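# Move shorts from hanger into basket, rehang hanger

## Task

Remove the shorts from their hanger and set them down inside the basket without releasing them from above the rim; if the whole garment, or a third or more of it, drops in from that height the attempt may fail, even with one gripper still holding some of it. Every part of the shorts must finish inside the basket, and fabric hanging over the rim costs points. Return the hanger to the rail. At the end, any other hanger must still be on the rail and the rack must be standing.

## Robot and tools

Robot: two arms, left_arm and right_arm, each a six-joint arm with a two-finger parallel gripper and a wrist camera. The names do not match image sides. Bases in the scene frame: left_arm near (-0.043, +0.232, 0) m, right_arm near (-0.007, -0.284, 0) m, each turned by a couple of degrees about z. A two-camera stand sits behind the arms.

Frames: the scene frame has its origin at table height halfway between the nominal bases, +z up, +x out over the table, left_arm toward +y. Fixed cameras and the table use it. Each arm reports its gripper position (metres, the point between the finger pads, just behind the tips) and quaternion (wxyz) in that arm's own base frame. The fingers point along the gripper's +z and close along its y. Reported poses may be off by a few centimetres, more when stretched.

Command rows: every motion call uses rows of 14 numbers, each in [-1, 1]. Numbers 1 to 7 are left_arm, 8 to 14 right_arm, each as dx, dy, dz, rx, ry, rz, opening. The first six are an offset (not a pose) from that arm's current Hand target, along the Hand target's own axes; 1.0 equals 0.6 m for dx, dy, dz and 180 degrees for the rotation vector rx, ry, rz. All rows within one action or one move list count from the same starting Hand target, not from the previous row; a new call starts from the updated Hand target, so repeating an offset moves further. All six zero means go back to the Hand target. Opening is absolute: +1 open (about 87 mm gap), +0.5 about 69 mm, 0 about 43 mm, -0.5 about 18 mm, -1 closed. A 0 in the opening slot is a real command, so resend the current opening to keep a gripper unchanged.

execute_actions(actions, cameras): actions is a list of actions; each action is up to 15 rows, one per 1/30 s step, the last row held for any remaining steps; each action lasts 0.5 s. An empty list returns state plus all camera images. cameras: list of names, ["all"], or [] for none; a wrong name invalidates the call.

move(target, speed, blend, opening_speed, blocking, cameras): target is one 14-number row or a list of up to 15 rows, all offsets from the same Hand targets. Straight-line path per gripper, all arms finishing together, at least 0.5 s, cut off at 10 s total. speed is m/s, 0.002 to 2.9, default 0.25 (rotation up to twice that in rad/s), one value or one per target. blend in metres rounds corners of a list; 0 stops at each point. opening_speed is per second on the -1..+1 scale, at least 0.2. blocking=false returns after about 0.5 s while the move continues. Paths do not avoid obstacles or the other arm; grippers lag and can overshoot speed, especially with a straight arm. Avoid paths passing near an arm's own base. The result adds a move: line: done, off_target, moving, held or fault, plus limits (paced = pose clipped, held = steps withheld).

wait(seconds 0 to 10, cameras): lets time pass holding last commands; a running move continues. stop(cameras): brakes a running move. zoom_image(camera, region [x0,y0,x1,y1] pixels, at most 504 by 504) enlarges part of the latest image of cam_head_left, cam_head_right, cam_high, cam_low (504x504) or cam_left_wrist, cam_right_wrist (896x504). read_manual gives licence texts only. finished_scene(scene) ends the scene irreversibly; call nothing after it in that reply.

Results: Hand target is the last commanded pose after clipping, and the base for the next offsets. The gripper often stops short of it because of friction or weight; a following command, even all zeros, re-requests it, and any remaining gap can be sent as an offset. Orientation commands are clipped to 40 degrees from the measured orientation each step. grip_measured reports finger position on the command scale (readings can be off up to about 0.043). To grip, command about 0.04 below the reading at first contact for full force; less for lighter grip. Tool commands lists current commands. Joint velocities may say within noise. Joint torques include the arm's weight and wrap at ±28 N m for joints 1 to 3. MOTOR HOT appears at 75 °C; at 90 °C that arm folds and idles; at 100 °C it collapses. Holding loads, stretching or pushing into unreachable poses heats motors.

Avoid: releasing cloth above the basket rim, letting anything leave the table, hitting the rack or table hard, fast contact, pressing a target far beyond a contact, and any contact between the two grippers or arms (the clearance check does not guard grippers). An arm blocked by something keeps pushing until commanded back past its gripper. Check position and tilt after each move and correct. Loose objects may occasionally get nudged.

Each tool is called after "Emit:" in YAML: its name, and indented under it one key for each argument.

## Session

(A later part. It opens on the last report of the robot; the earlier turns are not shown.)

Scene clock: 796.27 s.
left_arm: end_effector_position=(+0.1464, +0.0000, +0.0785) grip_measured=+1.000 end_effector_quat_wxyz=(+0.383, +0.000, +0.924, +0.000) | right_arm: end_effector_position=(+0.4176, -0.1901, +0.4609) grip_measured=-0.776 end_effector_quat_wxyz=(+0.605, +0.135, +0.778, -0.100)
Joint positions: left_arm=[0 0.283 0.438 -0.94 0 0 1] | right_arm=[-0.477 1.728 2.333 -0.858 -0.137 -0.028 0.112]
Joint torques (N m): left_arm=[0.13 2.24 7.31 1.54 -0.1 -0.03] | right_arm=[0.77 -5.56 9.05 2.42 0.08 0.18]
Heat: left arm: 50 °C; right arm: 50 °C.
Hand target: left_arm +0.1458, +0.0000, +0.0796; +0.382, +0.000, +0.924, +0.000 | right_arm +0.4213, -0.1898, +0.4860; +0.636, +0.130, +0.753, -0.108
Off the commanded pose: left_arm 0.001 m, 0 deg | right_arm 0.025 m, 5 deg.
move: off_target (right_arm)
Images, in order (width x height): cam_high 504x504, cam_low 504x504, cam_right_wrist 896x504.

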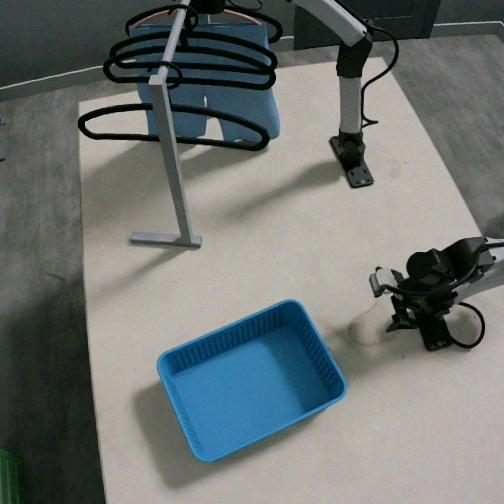

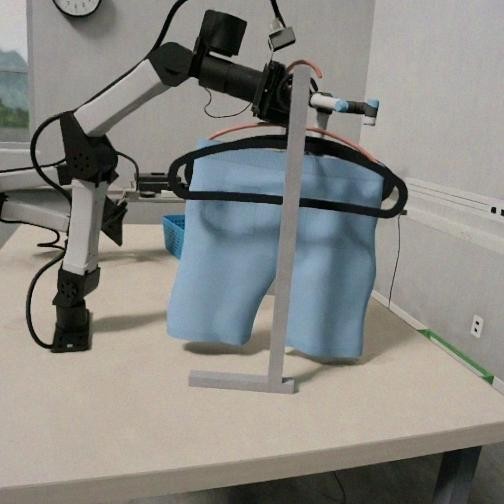

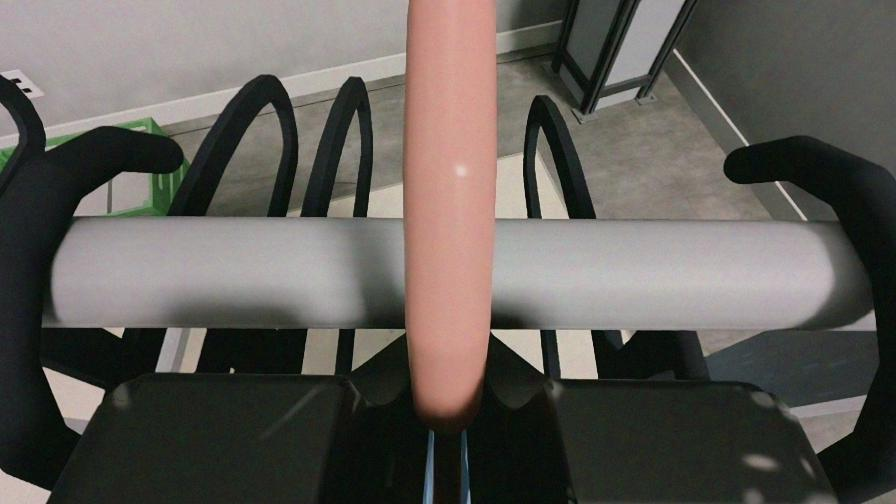

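Emit:
move:
  target: [0,0,0,0,0,0,1, -0.064,0,-0.0113,0,-0.033,0,-1]
  speed: 0.1
  cameras: ["cam_right_wrist", "cam_low"]

Emit:
zoom_image:
  camera: "cam_low"
  region: [160, 20, 420, 220]

Scene clock: 822.93 s.
left_arm: end_effector_position=(+0.1464, +0.0000, +0.0785) grip_measured=+1.000 end_effector_quat_wxyz=(+0.383, +0.000, +0.924, +0.000) | right_arm: end_effector_position=(+0.4135, -0.1875, +0.4692) grip_measured=-0.776 end_effector_quat_wxyz=(+0.606, +0.139, +0.777, -0.097)
Joint positions: left_arm=[0 0.283 0.438 -0.94 0 0 1] | right_arm=[-0.477 1.751 2.414 -0.914 -0.137 -0.017 0.112]
Joint torques (N m): left_arm=[0.13 2.22 7.31 1.55 -0.1 -0.03] | right_arm=[0.39 -6.53 10.28 3.1 0.02 0.2]
Heat: left arm: 50 °C; right arm: 55 °C.
Hand target: left_arm +0.1458, +0.0000, +0.0796; +0.382, +0.000, +0.924, +0.000 | right_arm +0.4211, -0.1898, +0.5250; +0.674, +0.124, +0.719, -0.115
Off the commanded pose: left_arm 0.001 m, 0 deg | right_arm 0.056 m, 11 deg.
move: off_target (right_arm)
Images, in order (width x height): cam_low 504x504, cam_right_wrist 896x504.

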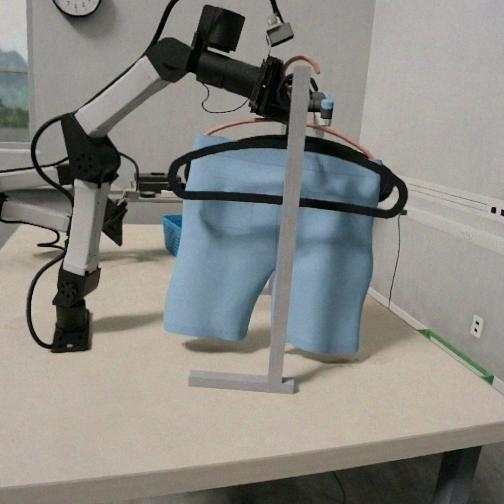

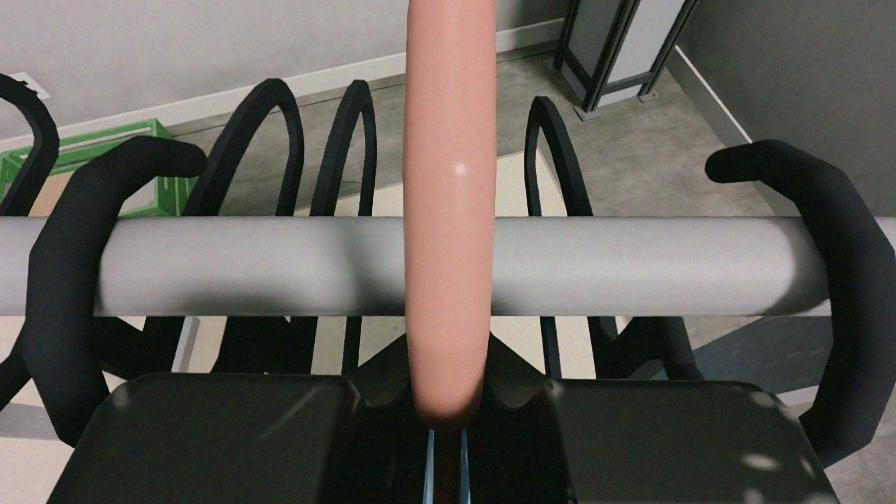

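Scaled by 1.938 from the camera's 504x504 image, which has a finer 720x720 frame.

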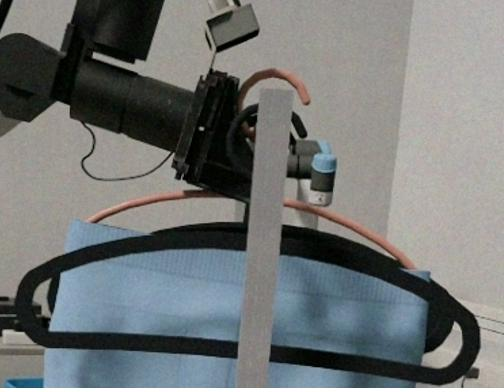

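Emit:
move:
  target: [0,0,0,0,0,0,1, 0.0912,0,-0.0408,0,0,0,-1]
  speed: 0.1
  cameras: ["cam_right_wrist", "cam_low"]

Emit:
zoom_image:
  camera: "cam_low"
  region: [220, 40, 360, 180]

Scene clock: 854.97 s.
left_arm: end_effector_position=(+0.1464, +0.0000, +0.0785) grip_measured=+1.000 end_effector_quat_wxyz=(+0.383, +0.000, +0.924, +0.000) | right_arm: end_effector_position=(+0.4010, -0.1827, +0.4383) grip_measured=-0.776 end_effector_quat_wxyz=(+0.634, +0.133, +0.755, -0.107)
Joint positions: left_arm=[0 0.283 0.438 -0.94 0 0 1] | right_arm=[-0.48 1.487 1.866 -0.556 -0.137 -0.017 0.112]
Joint torques (N m): left_arm=[0.13 2.24 7.31 1.55 -0.1 -0.02] | right_arm=[-0.43 -7.9 6.65 2.62 -0.1 0.18]
Heat: left arm: 50 °C; right arm: 60 °C.
Hand target: left_arm +0.1458, +0.0000, +0.0796; +0.382, +0.000, +0.924, +0.000 | right_arm +0.3947, -0.1804, +0.4720; +0.674, +0.124, +0.719, -0.115
Off the commanded pose: left_arm 0.001 m, 0 deg | right_arm 0.034 m, 6 deg.
move: off_target (right_arm)
Images, in order (width x height): cam_low 504x504, cam_right_wrist 896x504.

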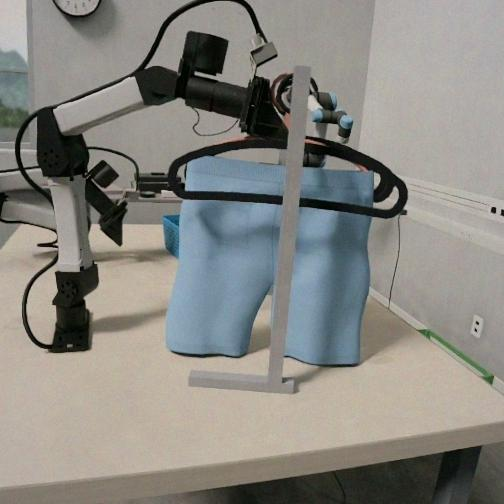

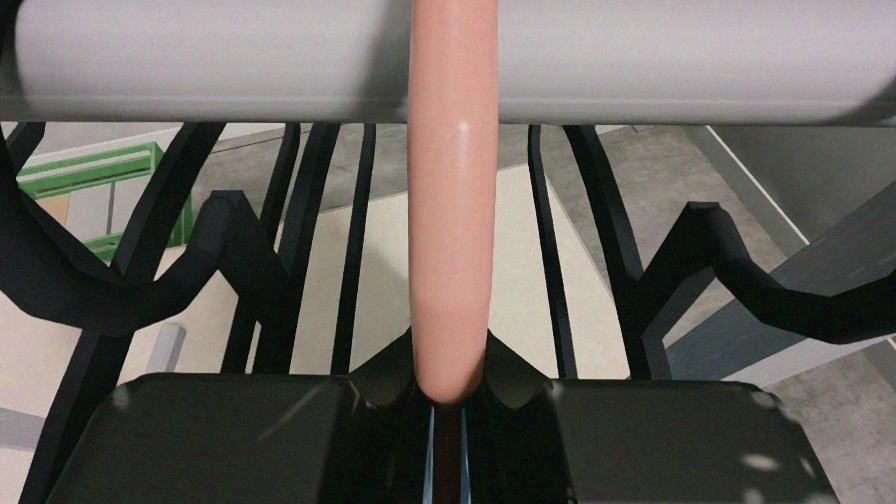

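Scaled by 3.600 from the camera's 504x504 image, which has a finer 720x720 frame.

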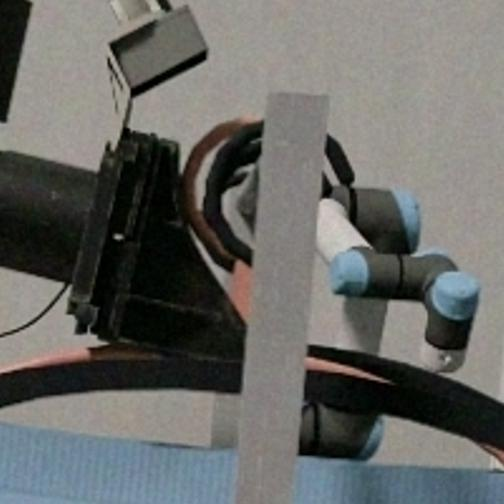

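Emit:
move:
  target: [0,0,0,0,0,0,1, -0.0755,0,0.0052,0,0,0,-1]
  speed: 0.1
  cameras: ["cam_right_wrist", "cam_low"]

Emit:
zoom_image:
  camera: "cam_low"
  region: [220, 30, 360, 170]

Scene clock: 909.27 s.
left_arm: end_effector_position=(+0.1464, +0.0000, +0.0785) grip_measured=+1.000 end_effector_quat_wxyz=(+0.383, +0.000, +0.924, +0.000) | right_arm: end_effector_position=(+0.3970, -0.1807, +0.4974) grip_measured=-0.776 end_effector_quat_wxyz=(+0.649, +0.129, +0.741, -0.112)
Joint positions: left_arm=[0 0.283 0.438 -0.94 0 0 1] | right_arm=[-0.48 1.627 2.267 -0.773 -0.137 -0.017 0.112]
Joint torques (N m): left_arm=[0.13 2.24 7.32 1.55 -0.1 -0.02] | right_arm=[-0.2 -4.07 8.09 2.41 -0.07 0.19]
Heat: left arm: 50 °C; right arm: 62 °C.
Hand target: left_arm +0.1458, +0.0000, +0.0796; +0.382, +0.000, +0.924, +0.000 | right_arm +0.4003, -0.1825, +0.5171; +0.674, +0.124, +0.719, -0.115
Off the commanded pose: left_arm 0.001 m, 0 deg | right_arm 0.020 m, 4 deg.
move: off_target (right_arm)
Images, in order (width x height): cam_low 504x504, cam_right_wrist 896x504.

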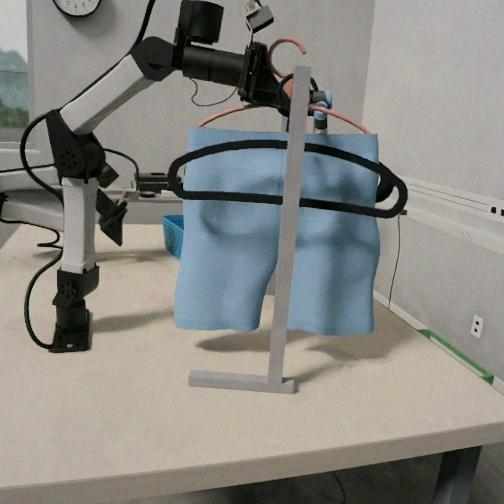

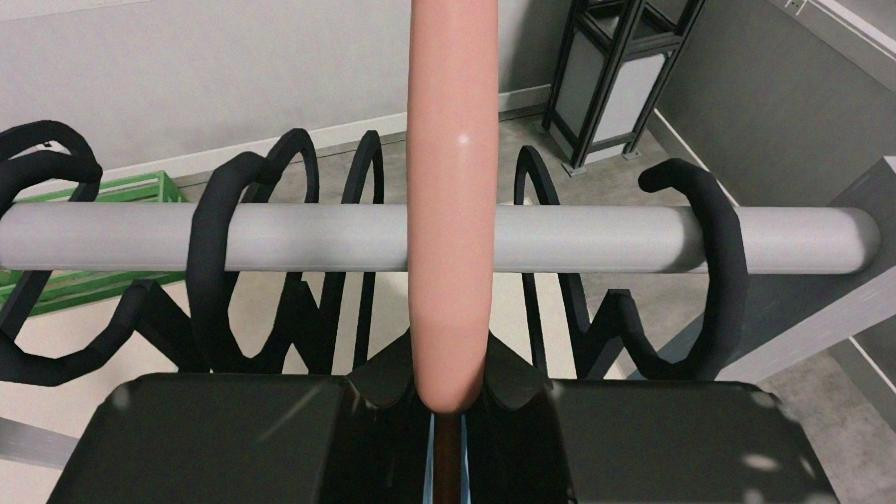

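Scaled by 3.600 from the camera's 504x504 image, which has a finer 720x720 frame.

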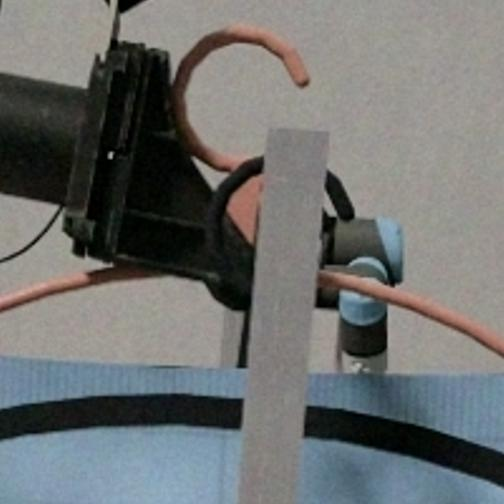

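Emit:
move:
  target:
    - [-0.5122,-0.1667,-0.0790,0.0873,-0.2210,0.0408,1, 0.0054,0,-0.0832,0,0,0,-1]
    - [-0.4177,-0.5833,-0.1730,0.2566,-0.2083,0.1199,1, 0.0552,0,-0.08,0,0,0,-1]
    - [-0.3032,-0.865,-0.2163,0.3077,-0.2017,0.1438,1, 0.0552,0,-0.08,0,0,0,-1]
  speed: 0.2
  blend: [0.03,0.03,0]
  cameras: ["all"]

Scene clock: 1087.30 s.
left_arm: end_effector_position=(+0.1796, -0.5154, +0.2896) grip_measured=+1.000 end_effector_quat_wxyz=(+0.576, +0.380, +0.641, -0.335) | right_arm: end_effector_position=(+0.3566, -0.1676, +0.4556) grip_measured=-0.776 end_effector_quat_wxyz=(+0.633, +0.136, +0.755, -0.106)
Joint positions: left_arm=[-1.314 1.702 1.398 0.189 -0.249 -0.02 1] | right_arm=[-0.51 1.377 1.866 -0.668 -0.163 -0.017 0.112]
Joint torques (N m): left_arm=[0.09 -7.61 10.11 1.99 -0.27 -0.07] | right_arm=[-0.47 -6 6.41 2.69 -0.13 0.16]
Heat: left arm: 51 °C; right arm: 67 °C.
Hand target: left_arm +0.1830, -0.5190, +0.2997; +0.585, +0.369, +0.639, -0.338 | right_arm +0.3531, -0.1658, +0.4872; +0.674, +0.124, +0.719, -0.115
Off the commanded pose: left_arm 0.011 m, 2 deg | right_arm 0.032 m, 6 deg.
move: off_target (left_arm, right_arm)

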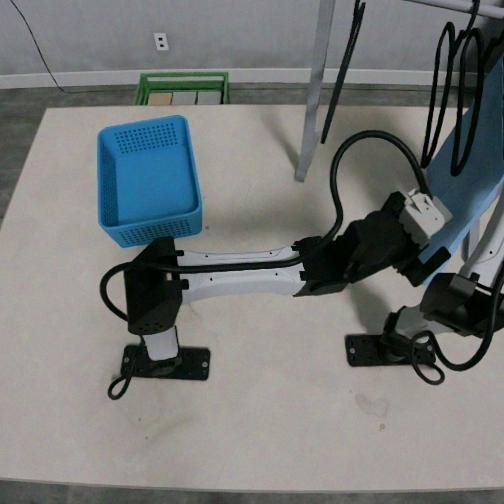

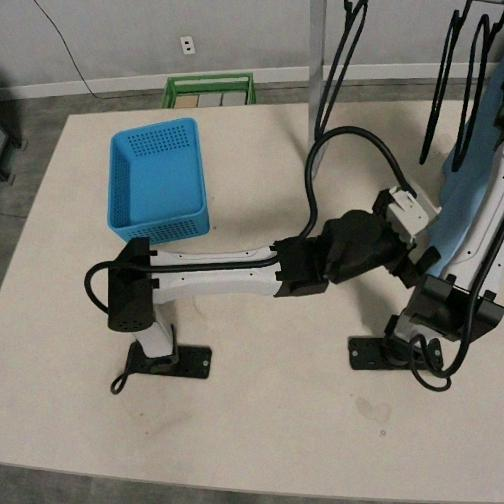

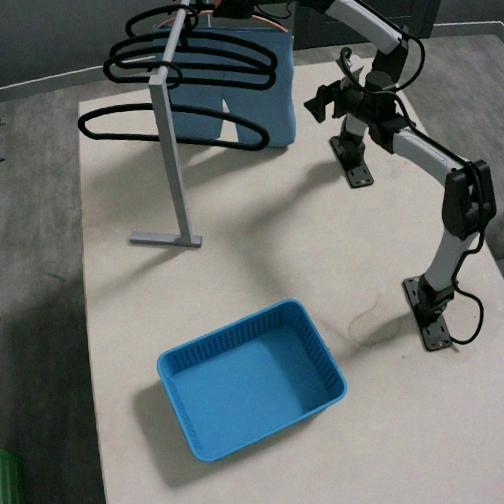

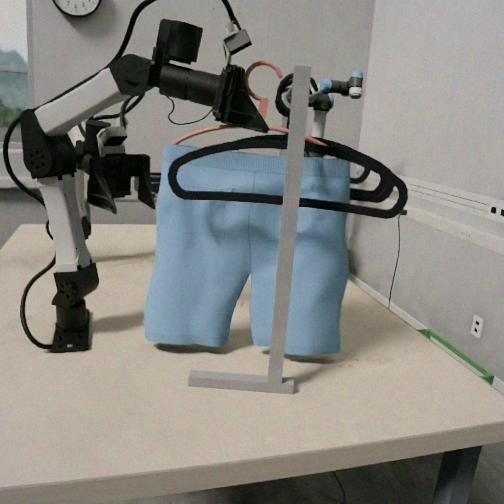

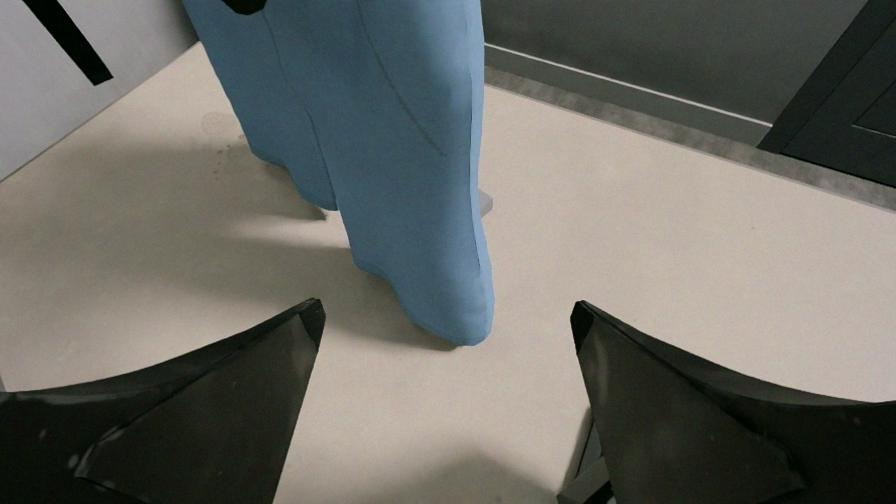

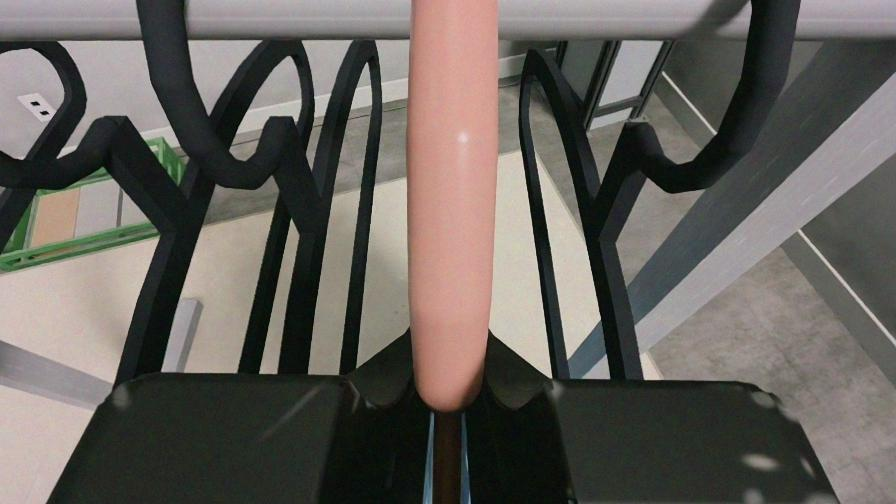

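Emit:
move:
  target: [-0.0167,-0.0117,0.191,0,0,0,1, 0,0,0,0,0,0,-1]
  speed: 0.12
  cameras: ["cam_left_wrist", "cam_low", "cam_high"]

Scene clock: 1113.90 s.
left_arm: end_effector_position=(+0.2333, -0.6187, +0.3022) grip_measured=+1.000 end_effector_quat_wxyz=(+0.590, +0.362, +0.638, -0.337) | right_arm: end_effector_position=(+0.3566, -0.1676, +0.4556) grip_measured=-0.776 end_effector_quat_wxyz=(+0.633, +0.136, +0.755, -0.106)
Joint positions: left_arm=[-1.271 2.17 2.055 0.036 -0.235 -0.02 1] | right_arm=[-0.51 1.377 1.866 -0.668 -0.163 -0.017 0.112]
Joint torques (N m): left_arm=[0.54 -10.93 10.02 1.72 0.03 -0.02] | right_arm=[-0.44 -5.98 6.41 2.68 -0.14 0.16]
Heat: left arm: 54 °C; right arm: 70 °C.
Hand target: left_arm +0.2345, -0.6221, +0.2998; +0.585, +0.369, +0.639, -0.338 | right_arm +0.3531, -0.1657, +0.4872; +0.674, +0.124, +0.719, -0.115
Off the commanded pose: left_arm 0.004 m, 1 deg | right_arm 0.032 m, 6 deg.
move: off_target (right_arm)
Images, in order (width x height): cam_high 504x504, cam_low 504x504, cam_left_wrist 896x504.

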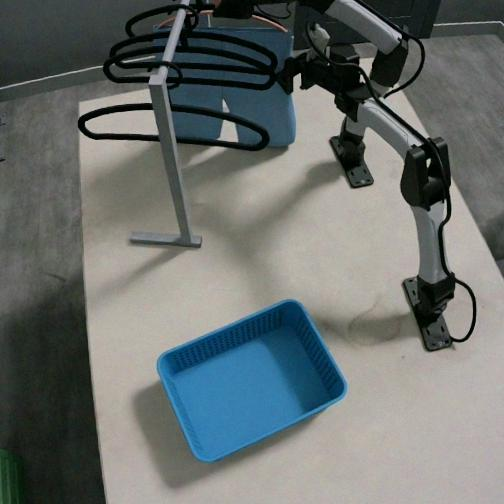

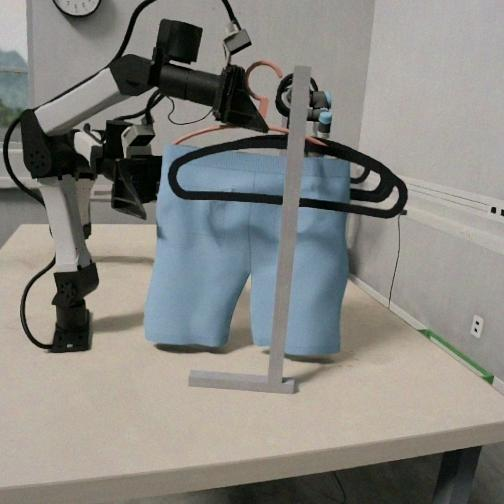

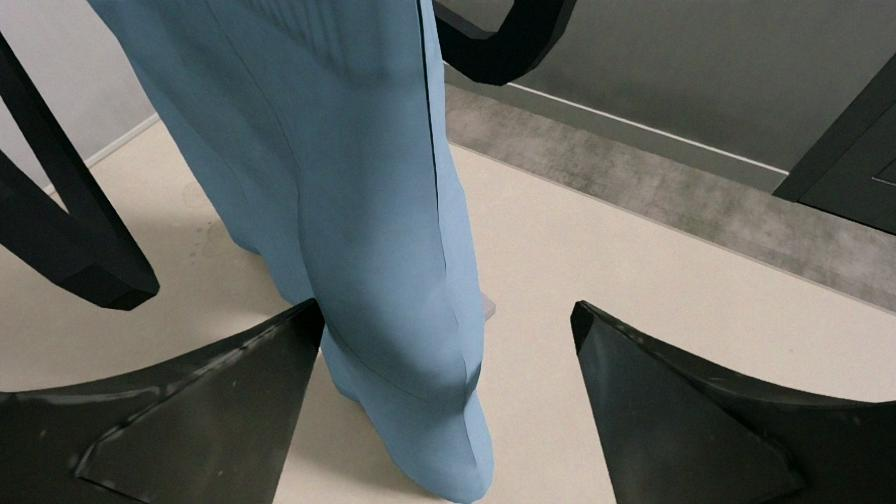

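Emit:
zoom_image:
  camera: "cam_low"
  region: [80, 100, 240, 260]

Emit:
zoom_image:
  camera: "cam_high"
  region: [200, 0, 360, 160]

Scaled by 3.150 from the camera's 504x504 image, which has a finer 720x720 frame.

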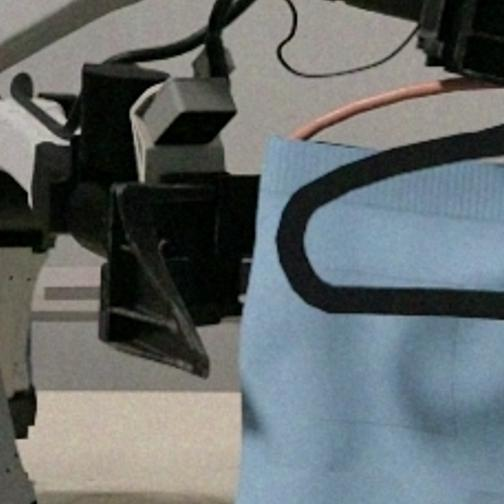

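Scaled by 3.150 from the camera's 504x504 image, which has a finer 720x720 frame.

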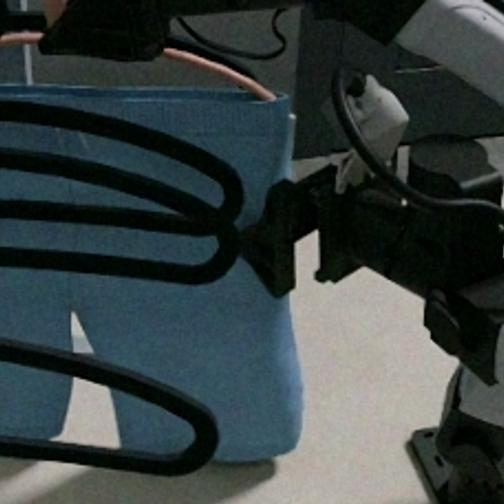

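Emit:
move:
  target: [0,0,0,0,0,0,-1, 0,0,0,0,0,0,-1]
  opening_speed: 1.5
  cameras: ["cam_left_wrist", "cam_low"]

Emit:
zoom_image:
  camera: "cam_low"
  region: [80, 100, 240, 260]

Scene clock: 1132.07 s.
left_arm: end_effector_position=(+0.2344, -0.6182, +0.3018) grip_measured=-0.922 end_effector_quat_wxyz=(+0.590, +0.362, +0.639, -0.336) | right_arm: end_effector_position=(+0.3567, -0.1676, +0.4557) grip_measured=-0.776 end_effector_quat_wxyz=(+0.633, +0.136, +0.754, -0.106)
Joint positions: left_arm=[-1.269 2.17 2.055 0.035 -0.235 -0.02 0.039] | right_arm=[-0.51 1.377 1.866 -0.668 -0.163 -0.017 0.112]
Joint torques (N m): left_arm=[0.34 -10.96 10.03 1.72 0.04 -0.02] | right_arm=[-0.46 -5.98 6.42 2.68 -0.14 0.16]
Heat: left arm: 54 °C; right arm: 71 °C.
Hand target: left_arm +0.2343, -0.6221, +0.2998; +0.585, +0.369, +0.639, -0.338 | right_arm +0.3531, -0.1658, +0.4872; +0.674, +0.124, +0.719, -0.115
Off the commanded pose: left_arm 0.004 m, 1 deg | right_arm 0.032 m, 6 deg.
move: off_target (right_arm)
Images, in order (width x height): cam_low 504x504, cam_left_wrist 896x504.

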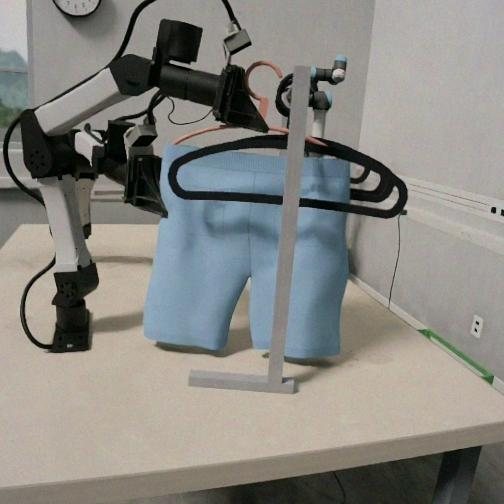

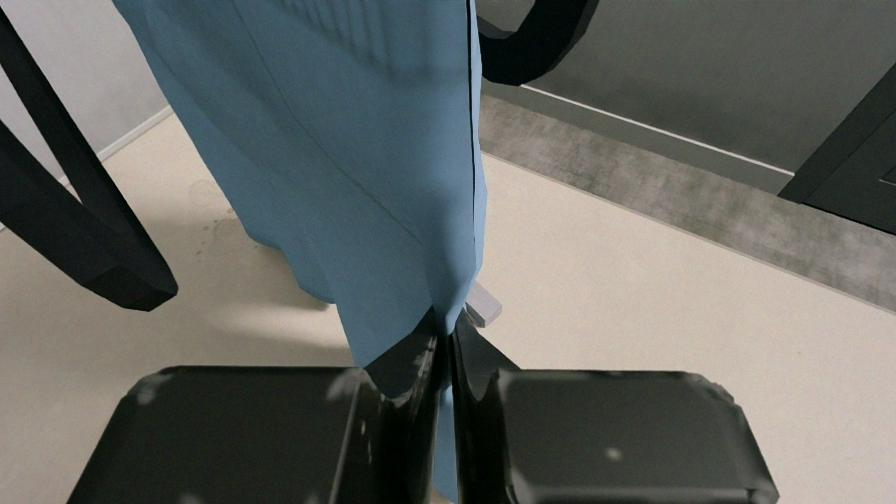

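Scaled by 3.150 from the camera's 504x504 image, which has a finer 720x720 frame.

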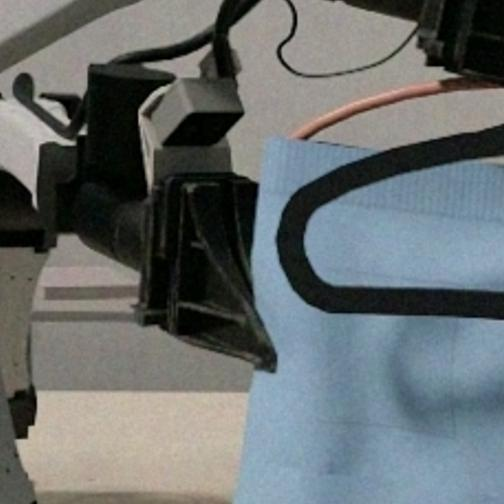

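Emit:
move:
  target: [0.1038,-0.0472,-0.0383,0,0,0,-1, -0.0387,0,0.081,0,0,0,-0.81]
  speed: 0.08
  cameras: ["cam_left_wrist", "cam_low", "cam_high"]

Emit:
zoom_image:
  camera: "cam_low"
  region: [80, 80, 340, 280]

Scene clock: 1148.20 s.
left_arm: end_effector_position=(+0.2092, -0.6166, +0.2334) grip_measured=-0.922 end_effector_quat_wxyz=(+0.582, +0.372, +0.647, -0.323) | right_arm: end_effector_position=(+0.3639, -0.1701, +0.4404) grip_measured=-0.776 end_effector_quat_wxyz=(+0.593, +0.147, +0.786, -0.092)
Joint positions: left_arm=[-1.319 2.144 1.778 0.247 -0.289 -0.02 0.039] | right_arm=[-0.505 1.467 1.989 -0.808 -0.16 -0.017 0.112]
Joint torques (N m): left_arm=[-0.29 -14.99 6.72 1.96 -0.01 -0.08] | right_arm=[0.16 -4.12 6.31 2.32 0 0.11]
Heat: left arm: 53 °C; right arm: 72 °C.
Hand target: left_arm +0.2030, -0.6137, +0.2508; +0.585, +0.369, +0.639, -0.338 (not the last commanded pose) | right_arm +0.3669, -0.1718, +0.4510; +0.609, +0.142, +0.774, -0.098 (not the last commanded pose)
Off the commanded pose: left_arm 0.016 m, 2 deg | right_arm 0.077 m, 13 deg.
move: held (right_arm; a check stopped the path), off_target (left_arm; braked when a check withheld steps of right_arm); limits=held
pose unreachable (right arm): on one or more control steps of this call, first in action 0 (counted from 0), this arm could not follow its commanded pose, so it was not sent that pose on those steps. It may still have moved: this result reports where it is.
cause: moving toward the commanded pose would bring a part of the arm too close to another arm (this arm's forearm (the part past joint 3) and the left arm's wrist (the part past joint 4), along the way the arms are being sent, or toward where that arm still pushes).
Images, in order (width x height): cam_high 504x504, cam_low 504x504, cam_left_wrist 896x504.

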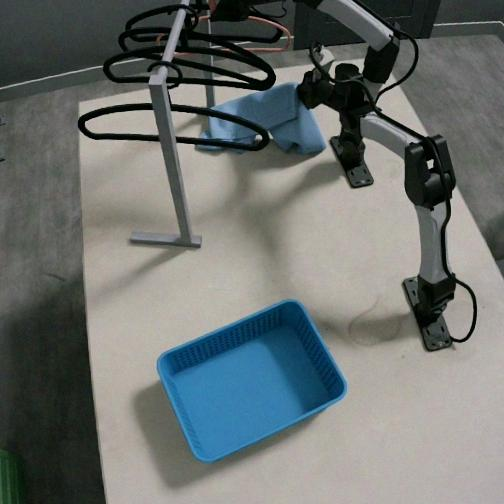

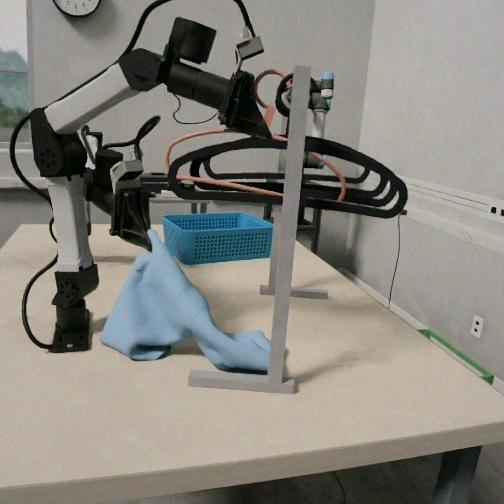

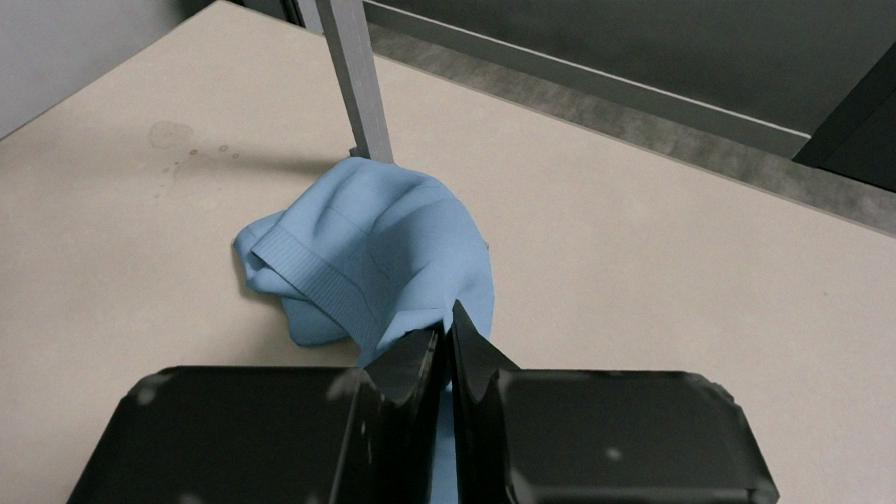

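Scaled by 1.938 from the camera's 504x504 image, which has a finer 720x720 frame.

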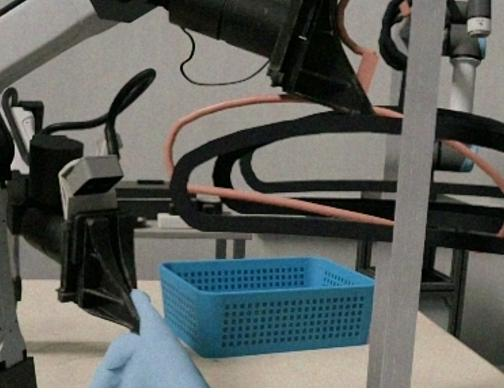

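Emit:
move:
  target:
    - [-0.2695,0.1482,-0.1582,0,0,0,-1, 0,0,0,0,0,0,-0.81]
    - [-0.3692,0.4243,-0.5482,-0.1653,0.0271,-0.0220,-1, 0,0,0,0,0,0,-0.81]
    - [-0.4310,0.7375,-0.7975,-0.3343,-0.0756,0.0140,-1, 0,0,0,0,0,0,-0.81]
  speed: 0.2
  blend: [0.03,0.05,0]
  cameras: ["all"]

Scene clock: 1161.27 s.
left_arm: end_effector_position=(+0.3565, +0.0026, +0.5377) grip_measured=-0.922 end_effector_quat_wxyz=(+0.748, -0.001, +0.663, +0.009) | right_arm: end_effector_position=(+0.3639, -0.1701, +0.4404) grip_measured=-0.776 end_effector_quat_wxyz=(+0.593, +0.147, +0.786, -0.092)
Joint positions: left_arm=[0 1.237 1.827 -0.469 -0.013 0.012 0.039] | right_arm=[-0.505 1.467 1.989 -0.808 -0.16 -0.017 0.112]
Joint torques (N m): left_arm=[0.54 -2.25 5.27 2.46 0.05 -0.17] | right_arm=[0.16 -4.12 6.32 2.32 0 0.1]
Heat: left arm: 54 °C; right arm: 73 °C.
Hand target: left_arm +0.3589, +0.0009, +0.5502; +0.766, -0.001, +0.643, +0.000 | right_arm +0.3669, -0.1718, +0.4510; +0.609, +0.142, +0.774, -0.098
Off the commanded pose: left_arm 0.013 m, 3 deg | right_arm 0.011 m, 2 deg.
move: off_target (left_arm, right_arm)

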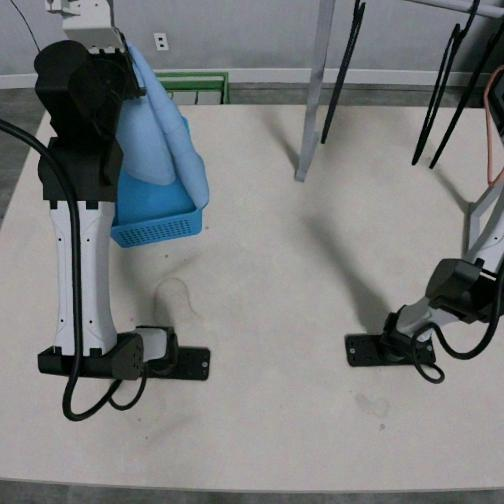

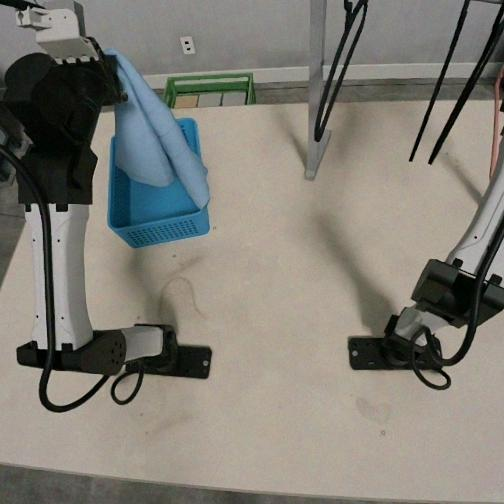

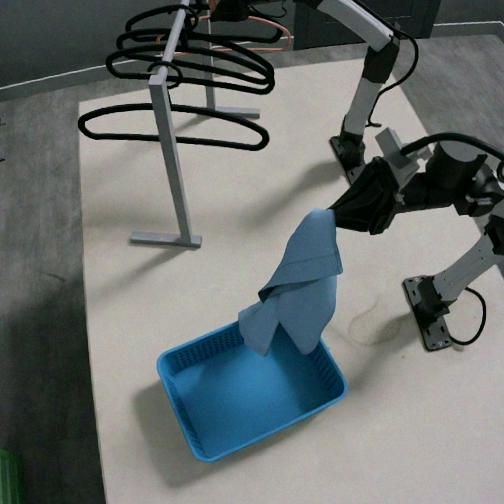

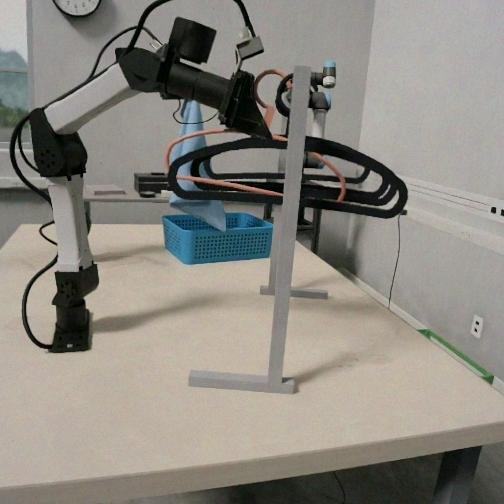

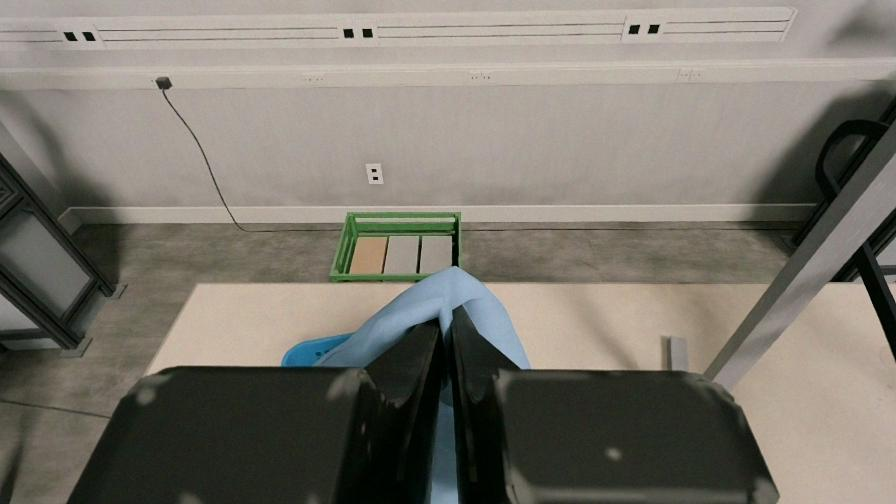

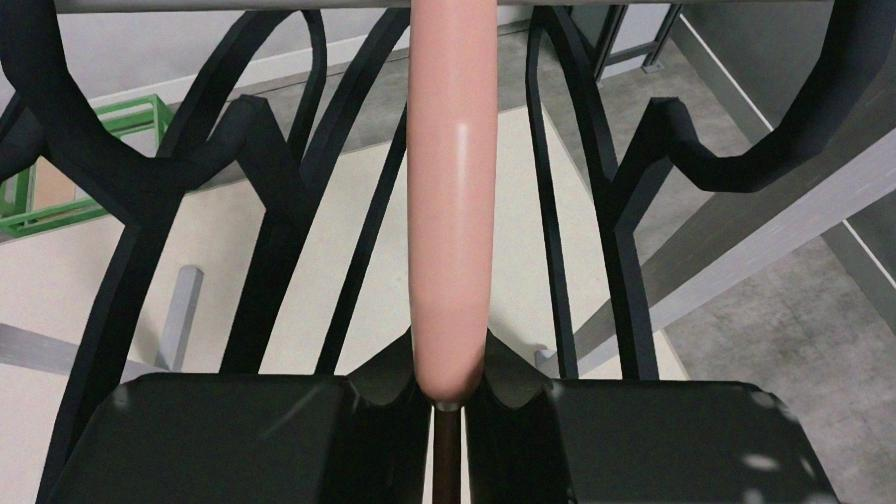

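Emit:
move:
  target:
    - [-0.0817,0.0333,0.065,0,-0.0278,0,-1, -0.0958,0,-0.0149,0,-0.035,0,-0.81]
    - [-0.0455,0.1552,0.2215,-0.0591,-0.0554,0.0158,-1, -0.0958,0,-0.0149,0,-0.035,0,-0.81]
    - [0.3483,0.1552,0.1520,-0.0613,0.0831,0.0027,-1, -0.0958,0,-0.0149,0,-0.035,0,-0.81]
  speed: 0.18
  blend: [0.03,0.03,0]
  cameras: ["cam_high", "cam_low", "cam_head_right", "cam_right_wrist"]

Scene clock: 1173.23 s.
left_arm: end_effector_position=(+0.4899, +0.0901, +0.3397) grip_measured=-0.922 end_effector_quat_wxyz=(+0.650, -0.069, +0.755, +0.055) | right_arm: end_effector_position=(+0.3710, -0.1737, +0.5010) grip_measured=-0.776 end_effector_quat_wxyz=(+0.642, +0.135, +0.747, -0.107)
Joint positions: left_arm=[0.186 1.529 1.452 -0.074 0.011 -0.004 0.039] | right_arm=[-0.505 1.573 2.267 -0.848 -0.16 -0.01 0.112]
Joint torques (N m): left_arm=[0.51 -9.46 6.94 2.33 -0.23 -0.01] | right_arm=[-0.34 -3.49 7.36 2.05 -0.06 0.2]
Heat: left arm: 55 °C; right arm: 73 °C.
Hand target: left_arm +0.4848, +0.0940, +0.3600; +0.672, -0.072, +0.734, +0.065 | right_arm +0.3712, -0.1748, +0.5090; +0.651, +0.137, +0.739, -0.105
Off the commanded pose: left_arm 0.021 m, 4 deg | right_arm 0.008 m, 1 deg.
move: off_target (left_arm)
Images, in order (width x height): cam_head_right 504x504, cam_high 504x504, cam_low 504x504, cam_right_wrist 896x504.

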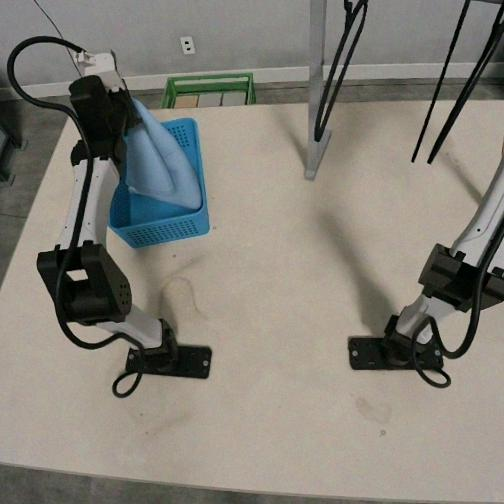

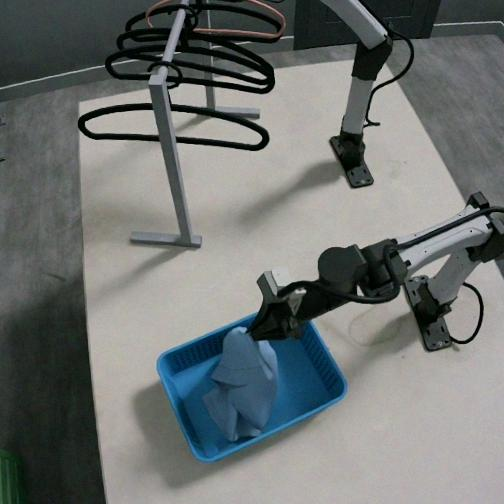

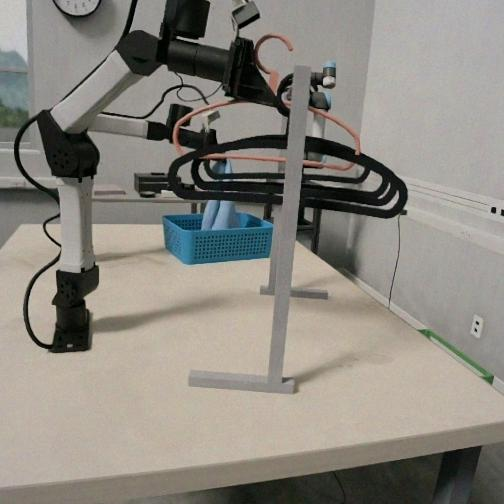

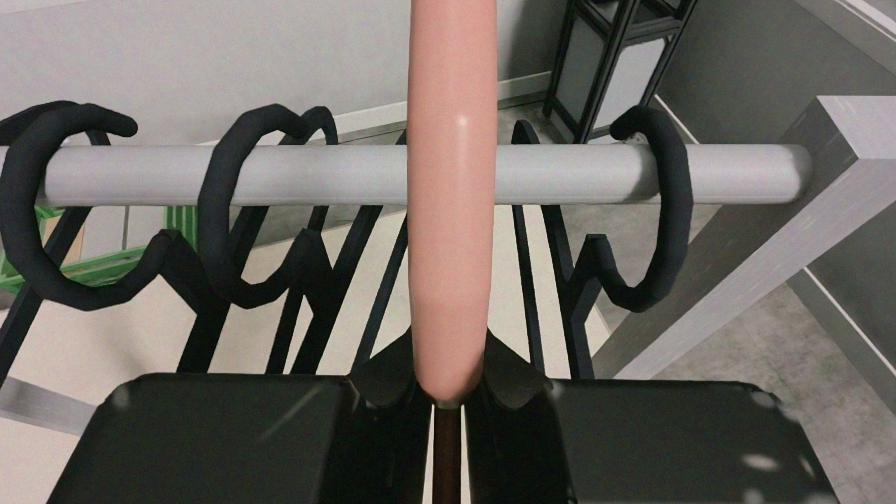

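Emit:
move:
  target: [0.3155,0,0.0276,0,0.1389,0,-1, 0.0449,0,0.0548,0,0,0,-0.81]
  speed: 0.15
  cameras: ["cam_high", "cam_low", "cam_left_wrist", "cam_right_wrist"]

Emit:
zoom_image:
  camera: "cam_low"
  region: [220, 30, 360, 170]

Scene clock: 1188.83 s.
left_arm: end_effector_position=(+0.4894, +0.0900, +0.1842) grip_measured=-0.922 end_effector_quat_wxyz=(+0.515, -0.079, +0.853, +0.042) | right_arm: end_effector_position=(+0.4009, -0.1865, +0.4647) grip_measured=-0.776 end_effector_quat_wxyz=(+0.634, +0.136, +0.754, -0.101)
Joint positions: left_arm=[0.186 1.674 1.28 -0.092 0.011 -0.004 0.039] | right_arm=[-0.498 1.573 2.084 -0.688 -0.159 -0.007 0.112]
Joint torques (N m): left_arm=[0.51 -7.23 6.43 1.69 -0.22 -0.01] | right_arm=[0.81 -6.35 5.64 2.27 0.13 0.2]
Heat: left arm: 54 °C; right arm: 70 °C.
Hand target: left_arm +0.4846, +0.0936, +0.1699; +0.497, -0.084, +0.862, +0.048 | right_arm +0.3989, -0.1839, +0.4779; +0.651, +0.137, +0.739, -0.105
Off the commanded pose: left_arm 0.015 m, 2 deg | right_arm 0.014 m, 3 deg.
move: off_target (left_arm, right_arm)
Images, in order (width x height): cam_high 504x504, cam_low 504x504, cam_left_wrist 896x504, cam_right_wrist 896x504.

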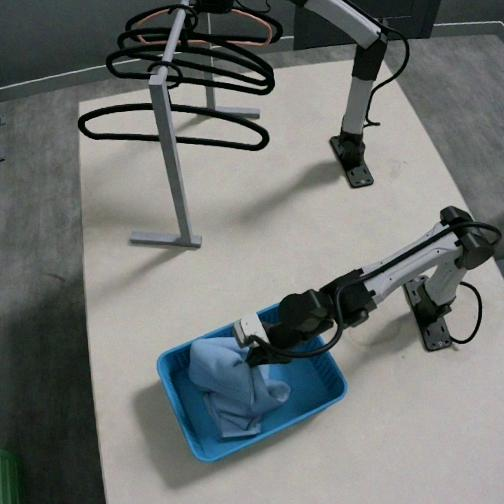

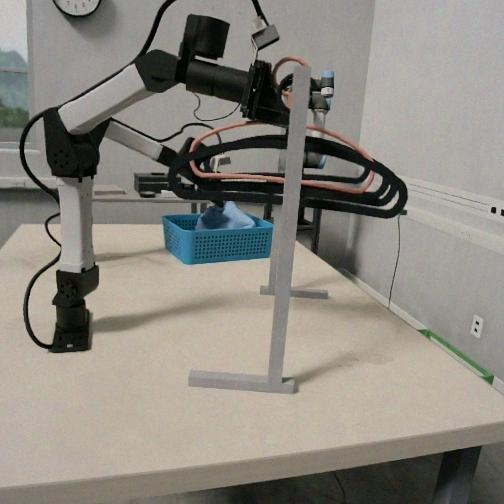

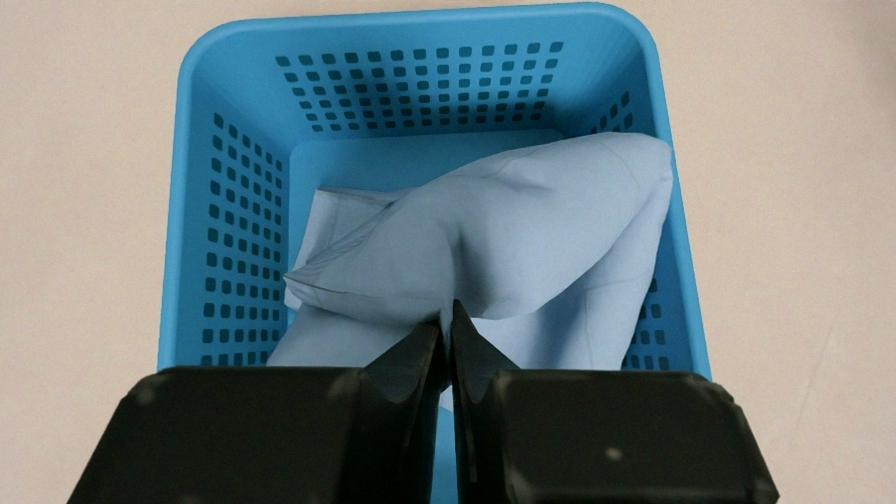

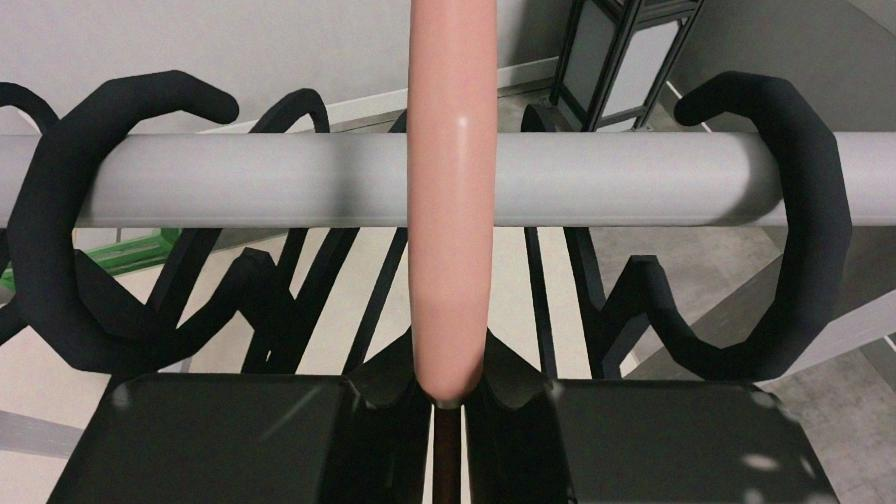

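Scaled by 3.600 from the camera's 504x504 image, which has a finer 720x720 frame.

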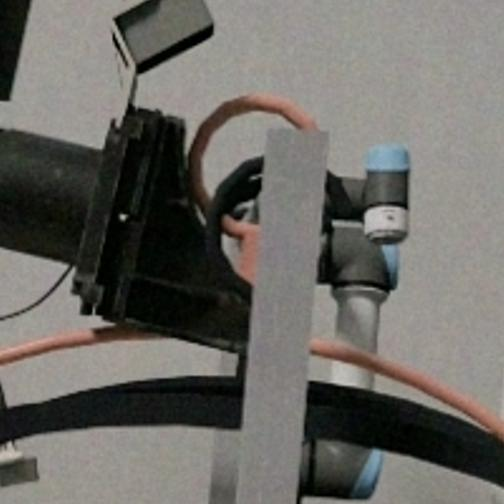

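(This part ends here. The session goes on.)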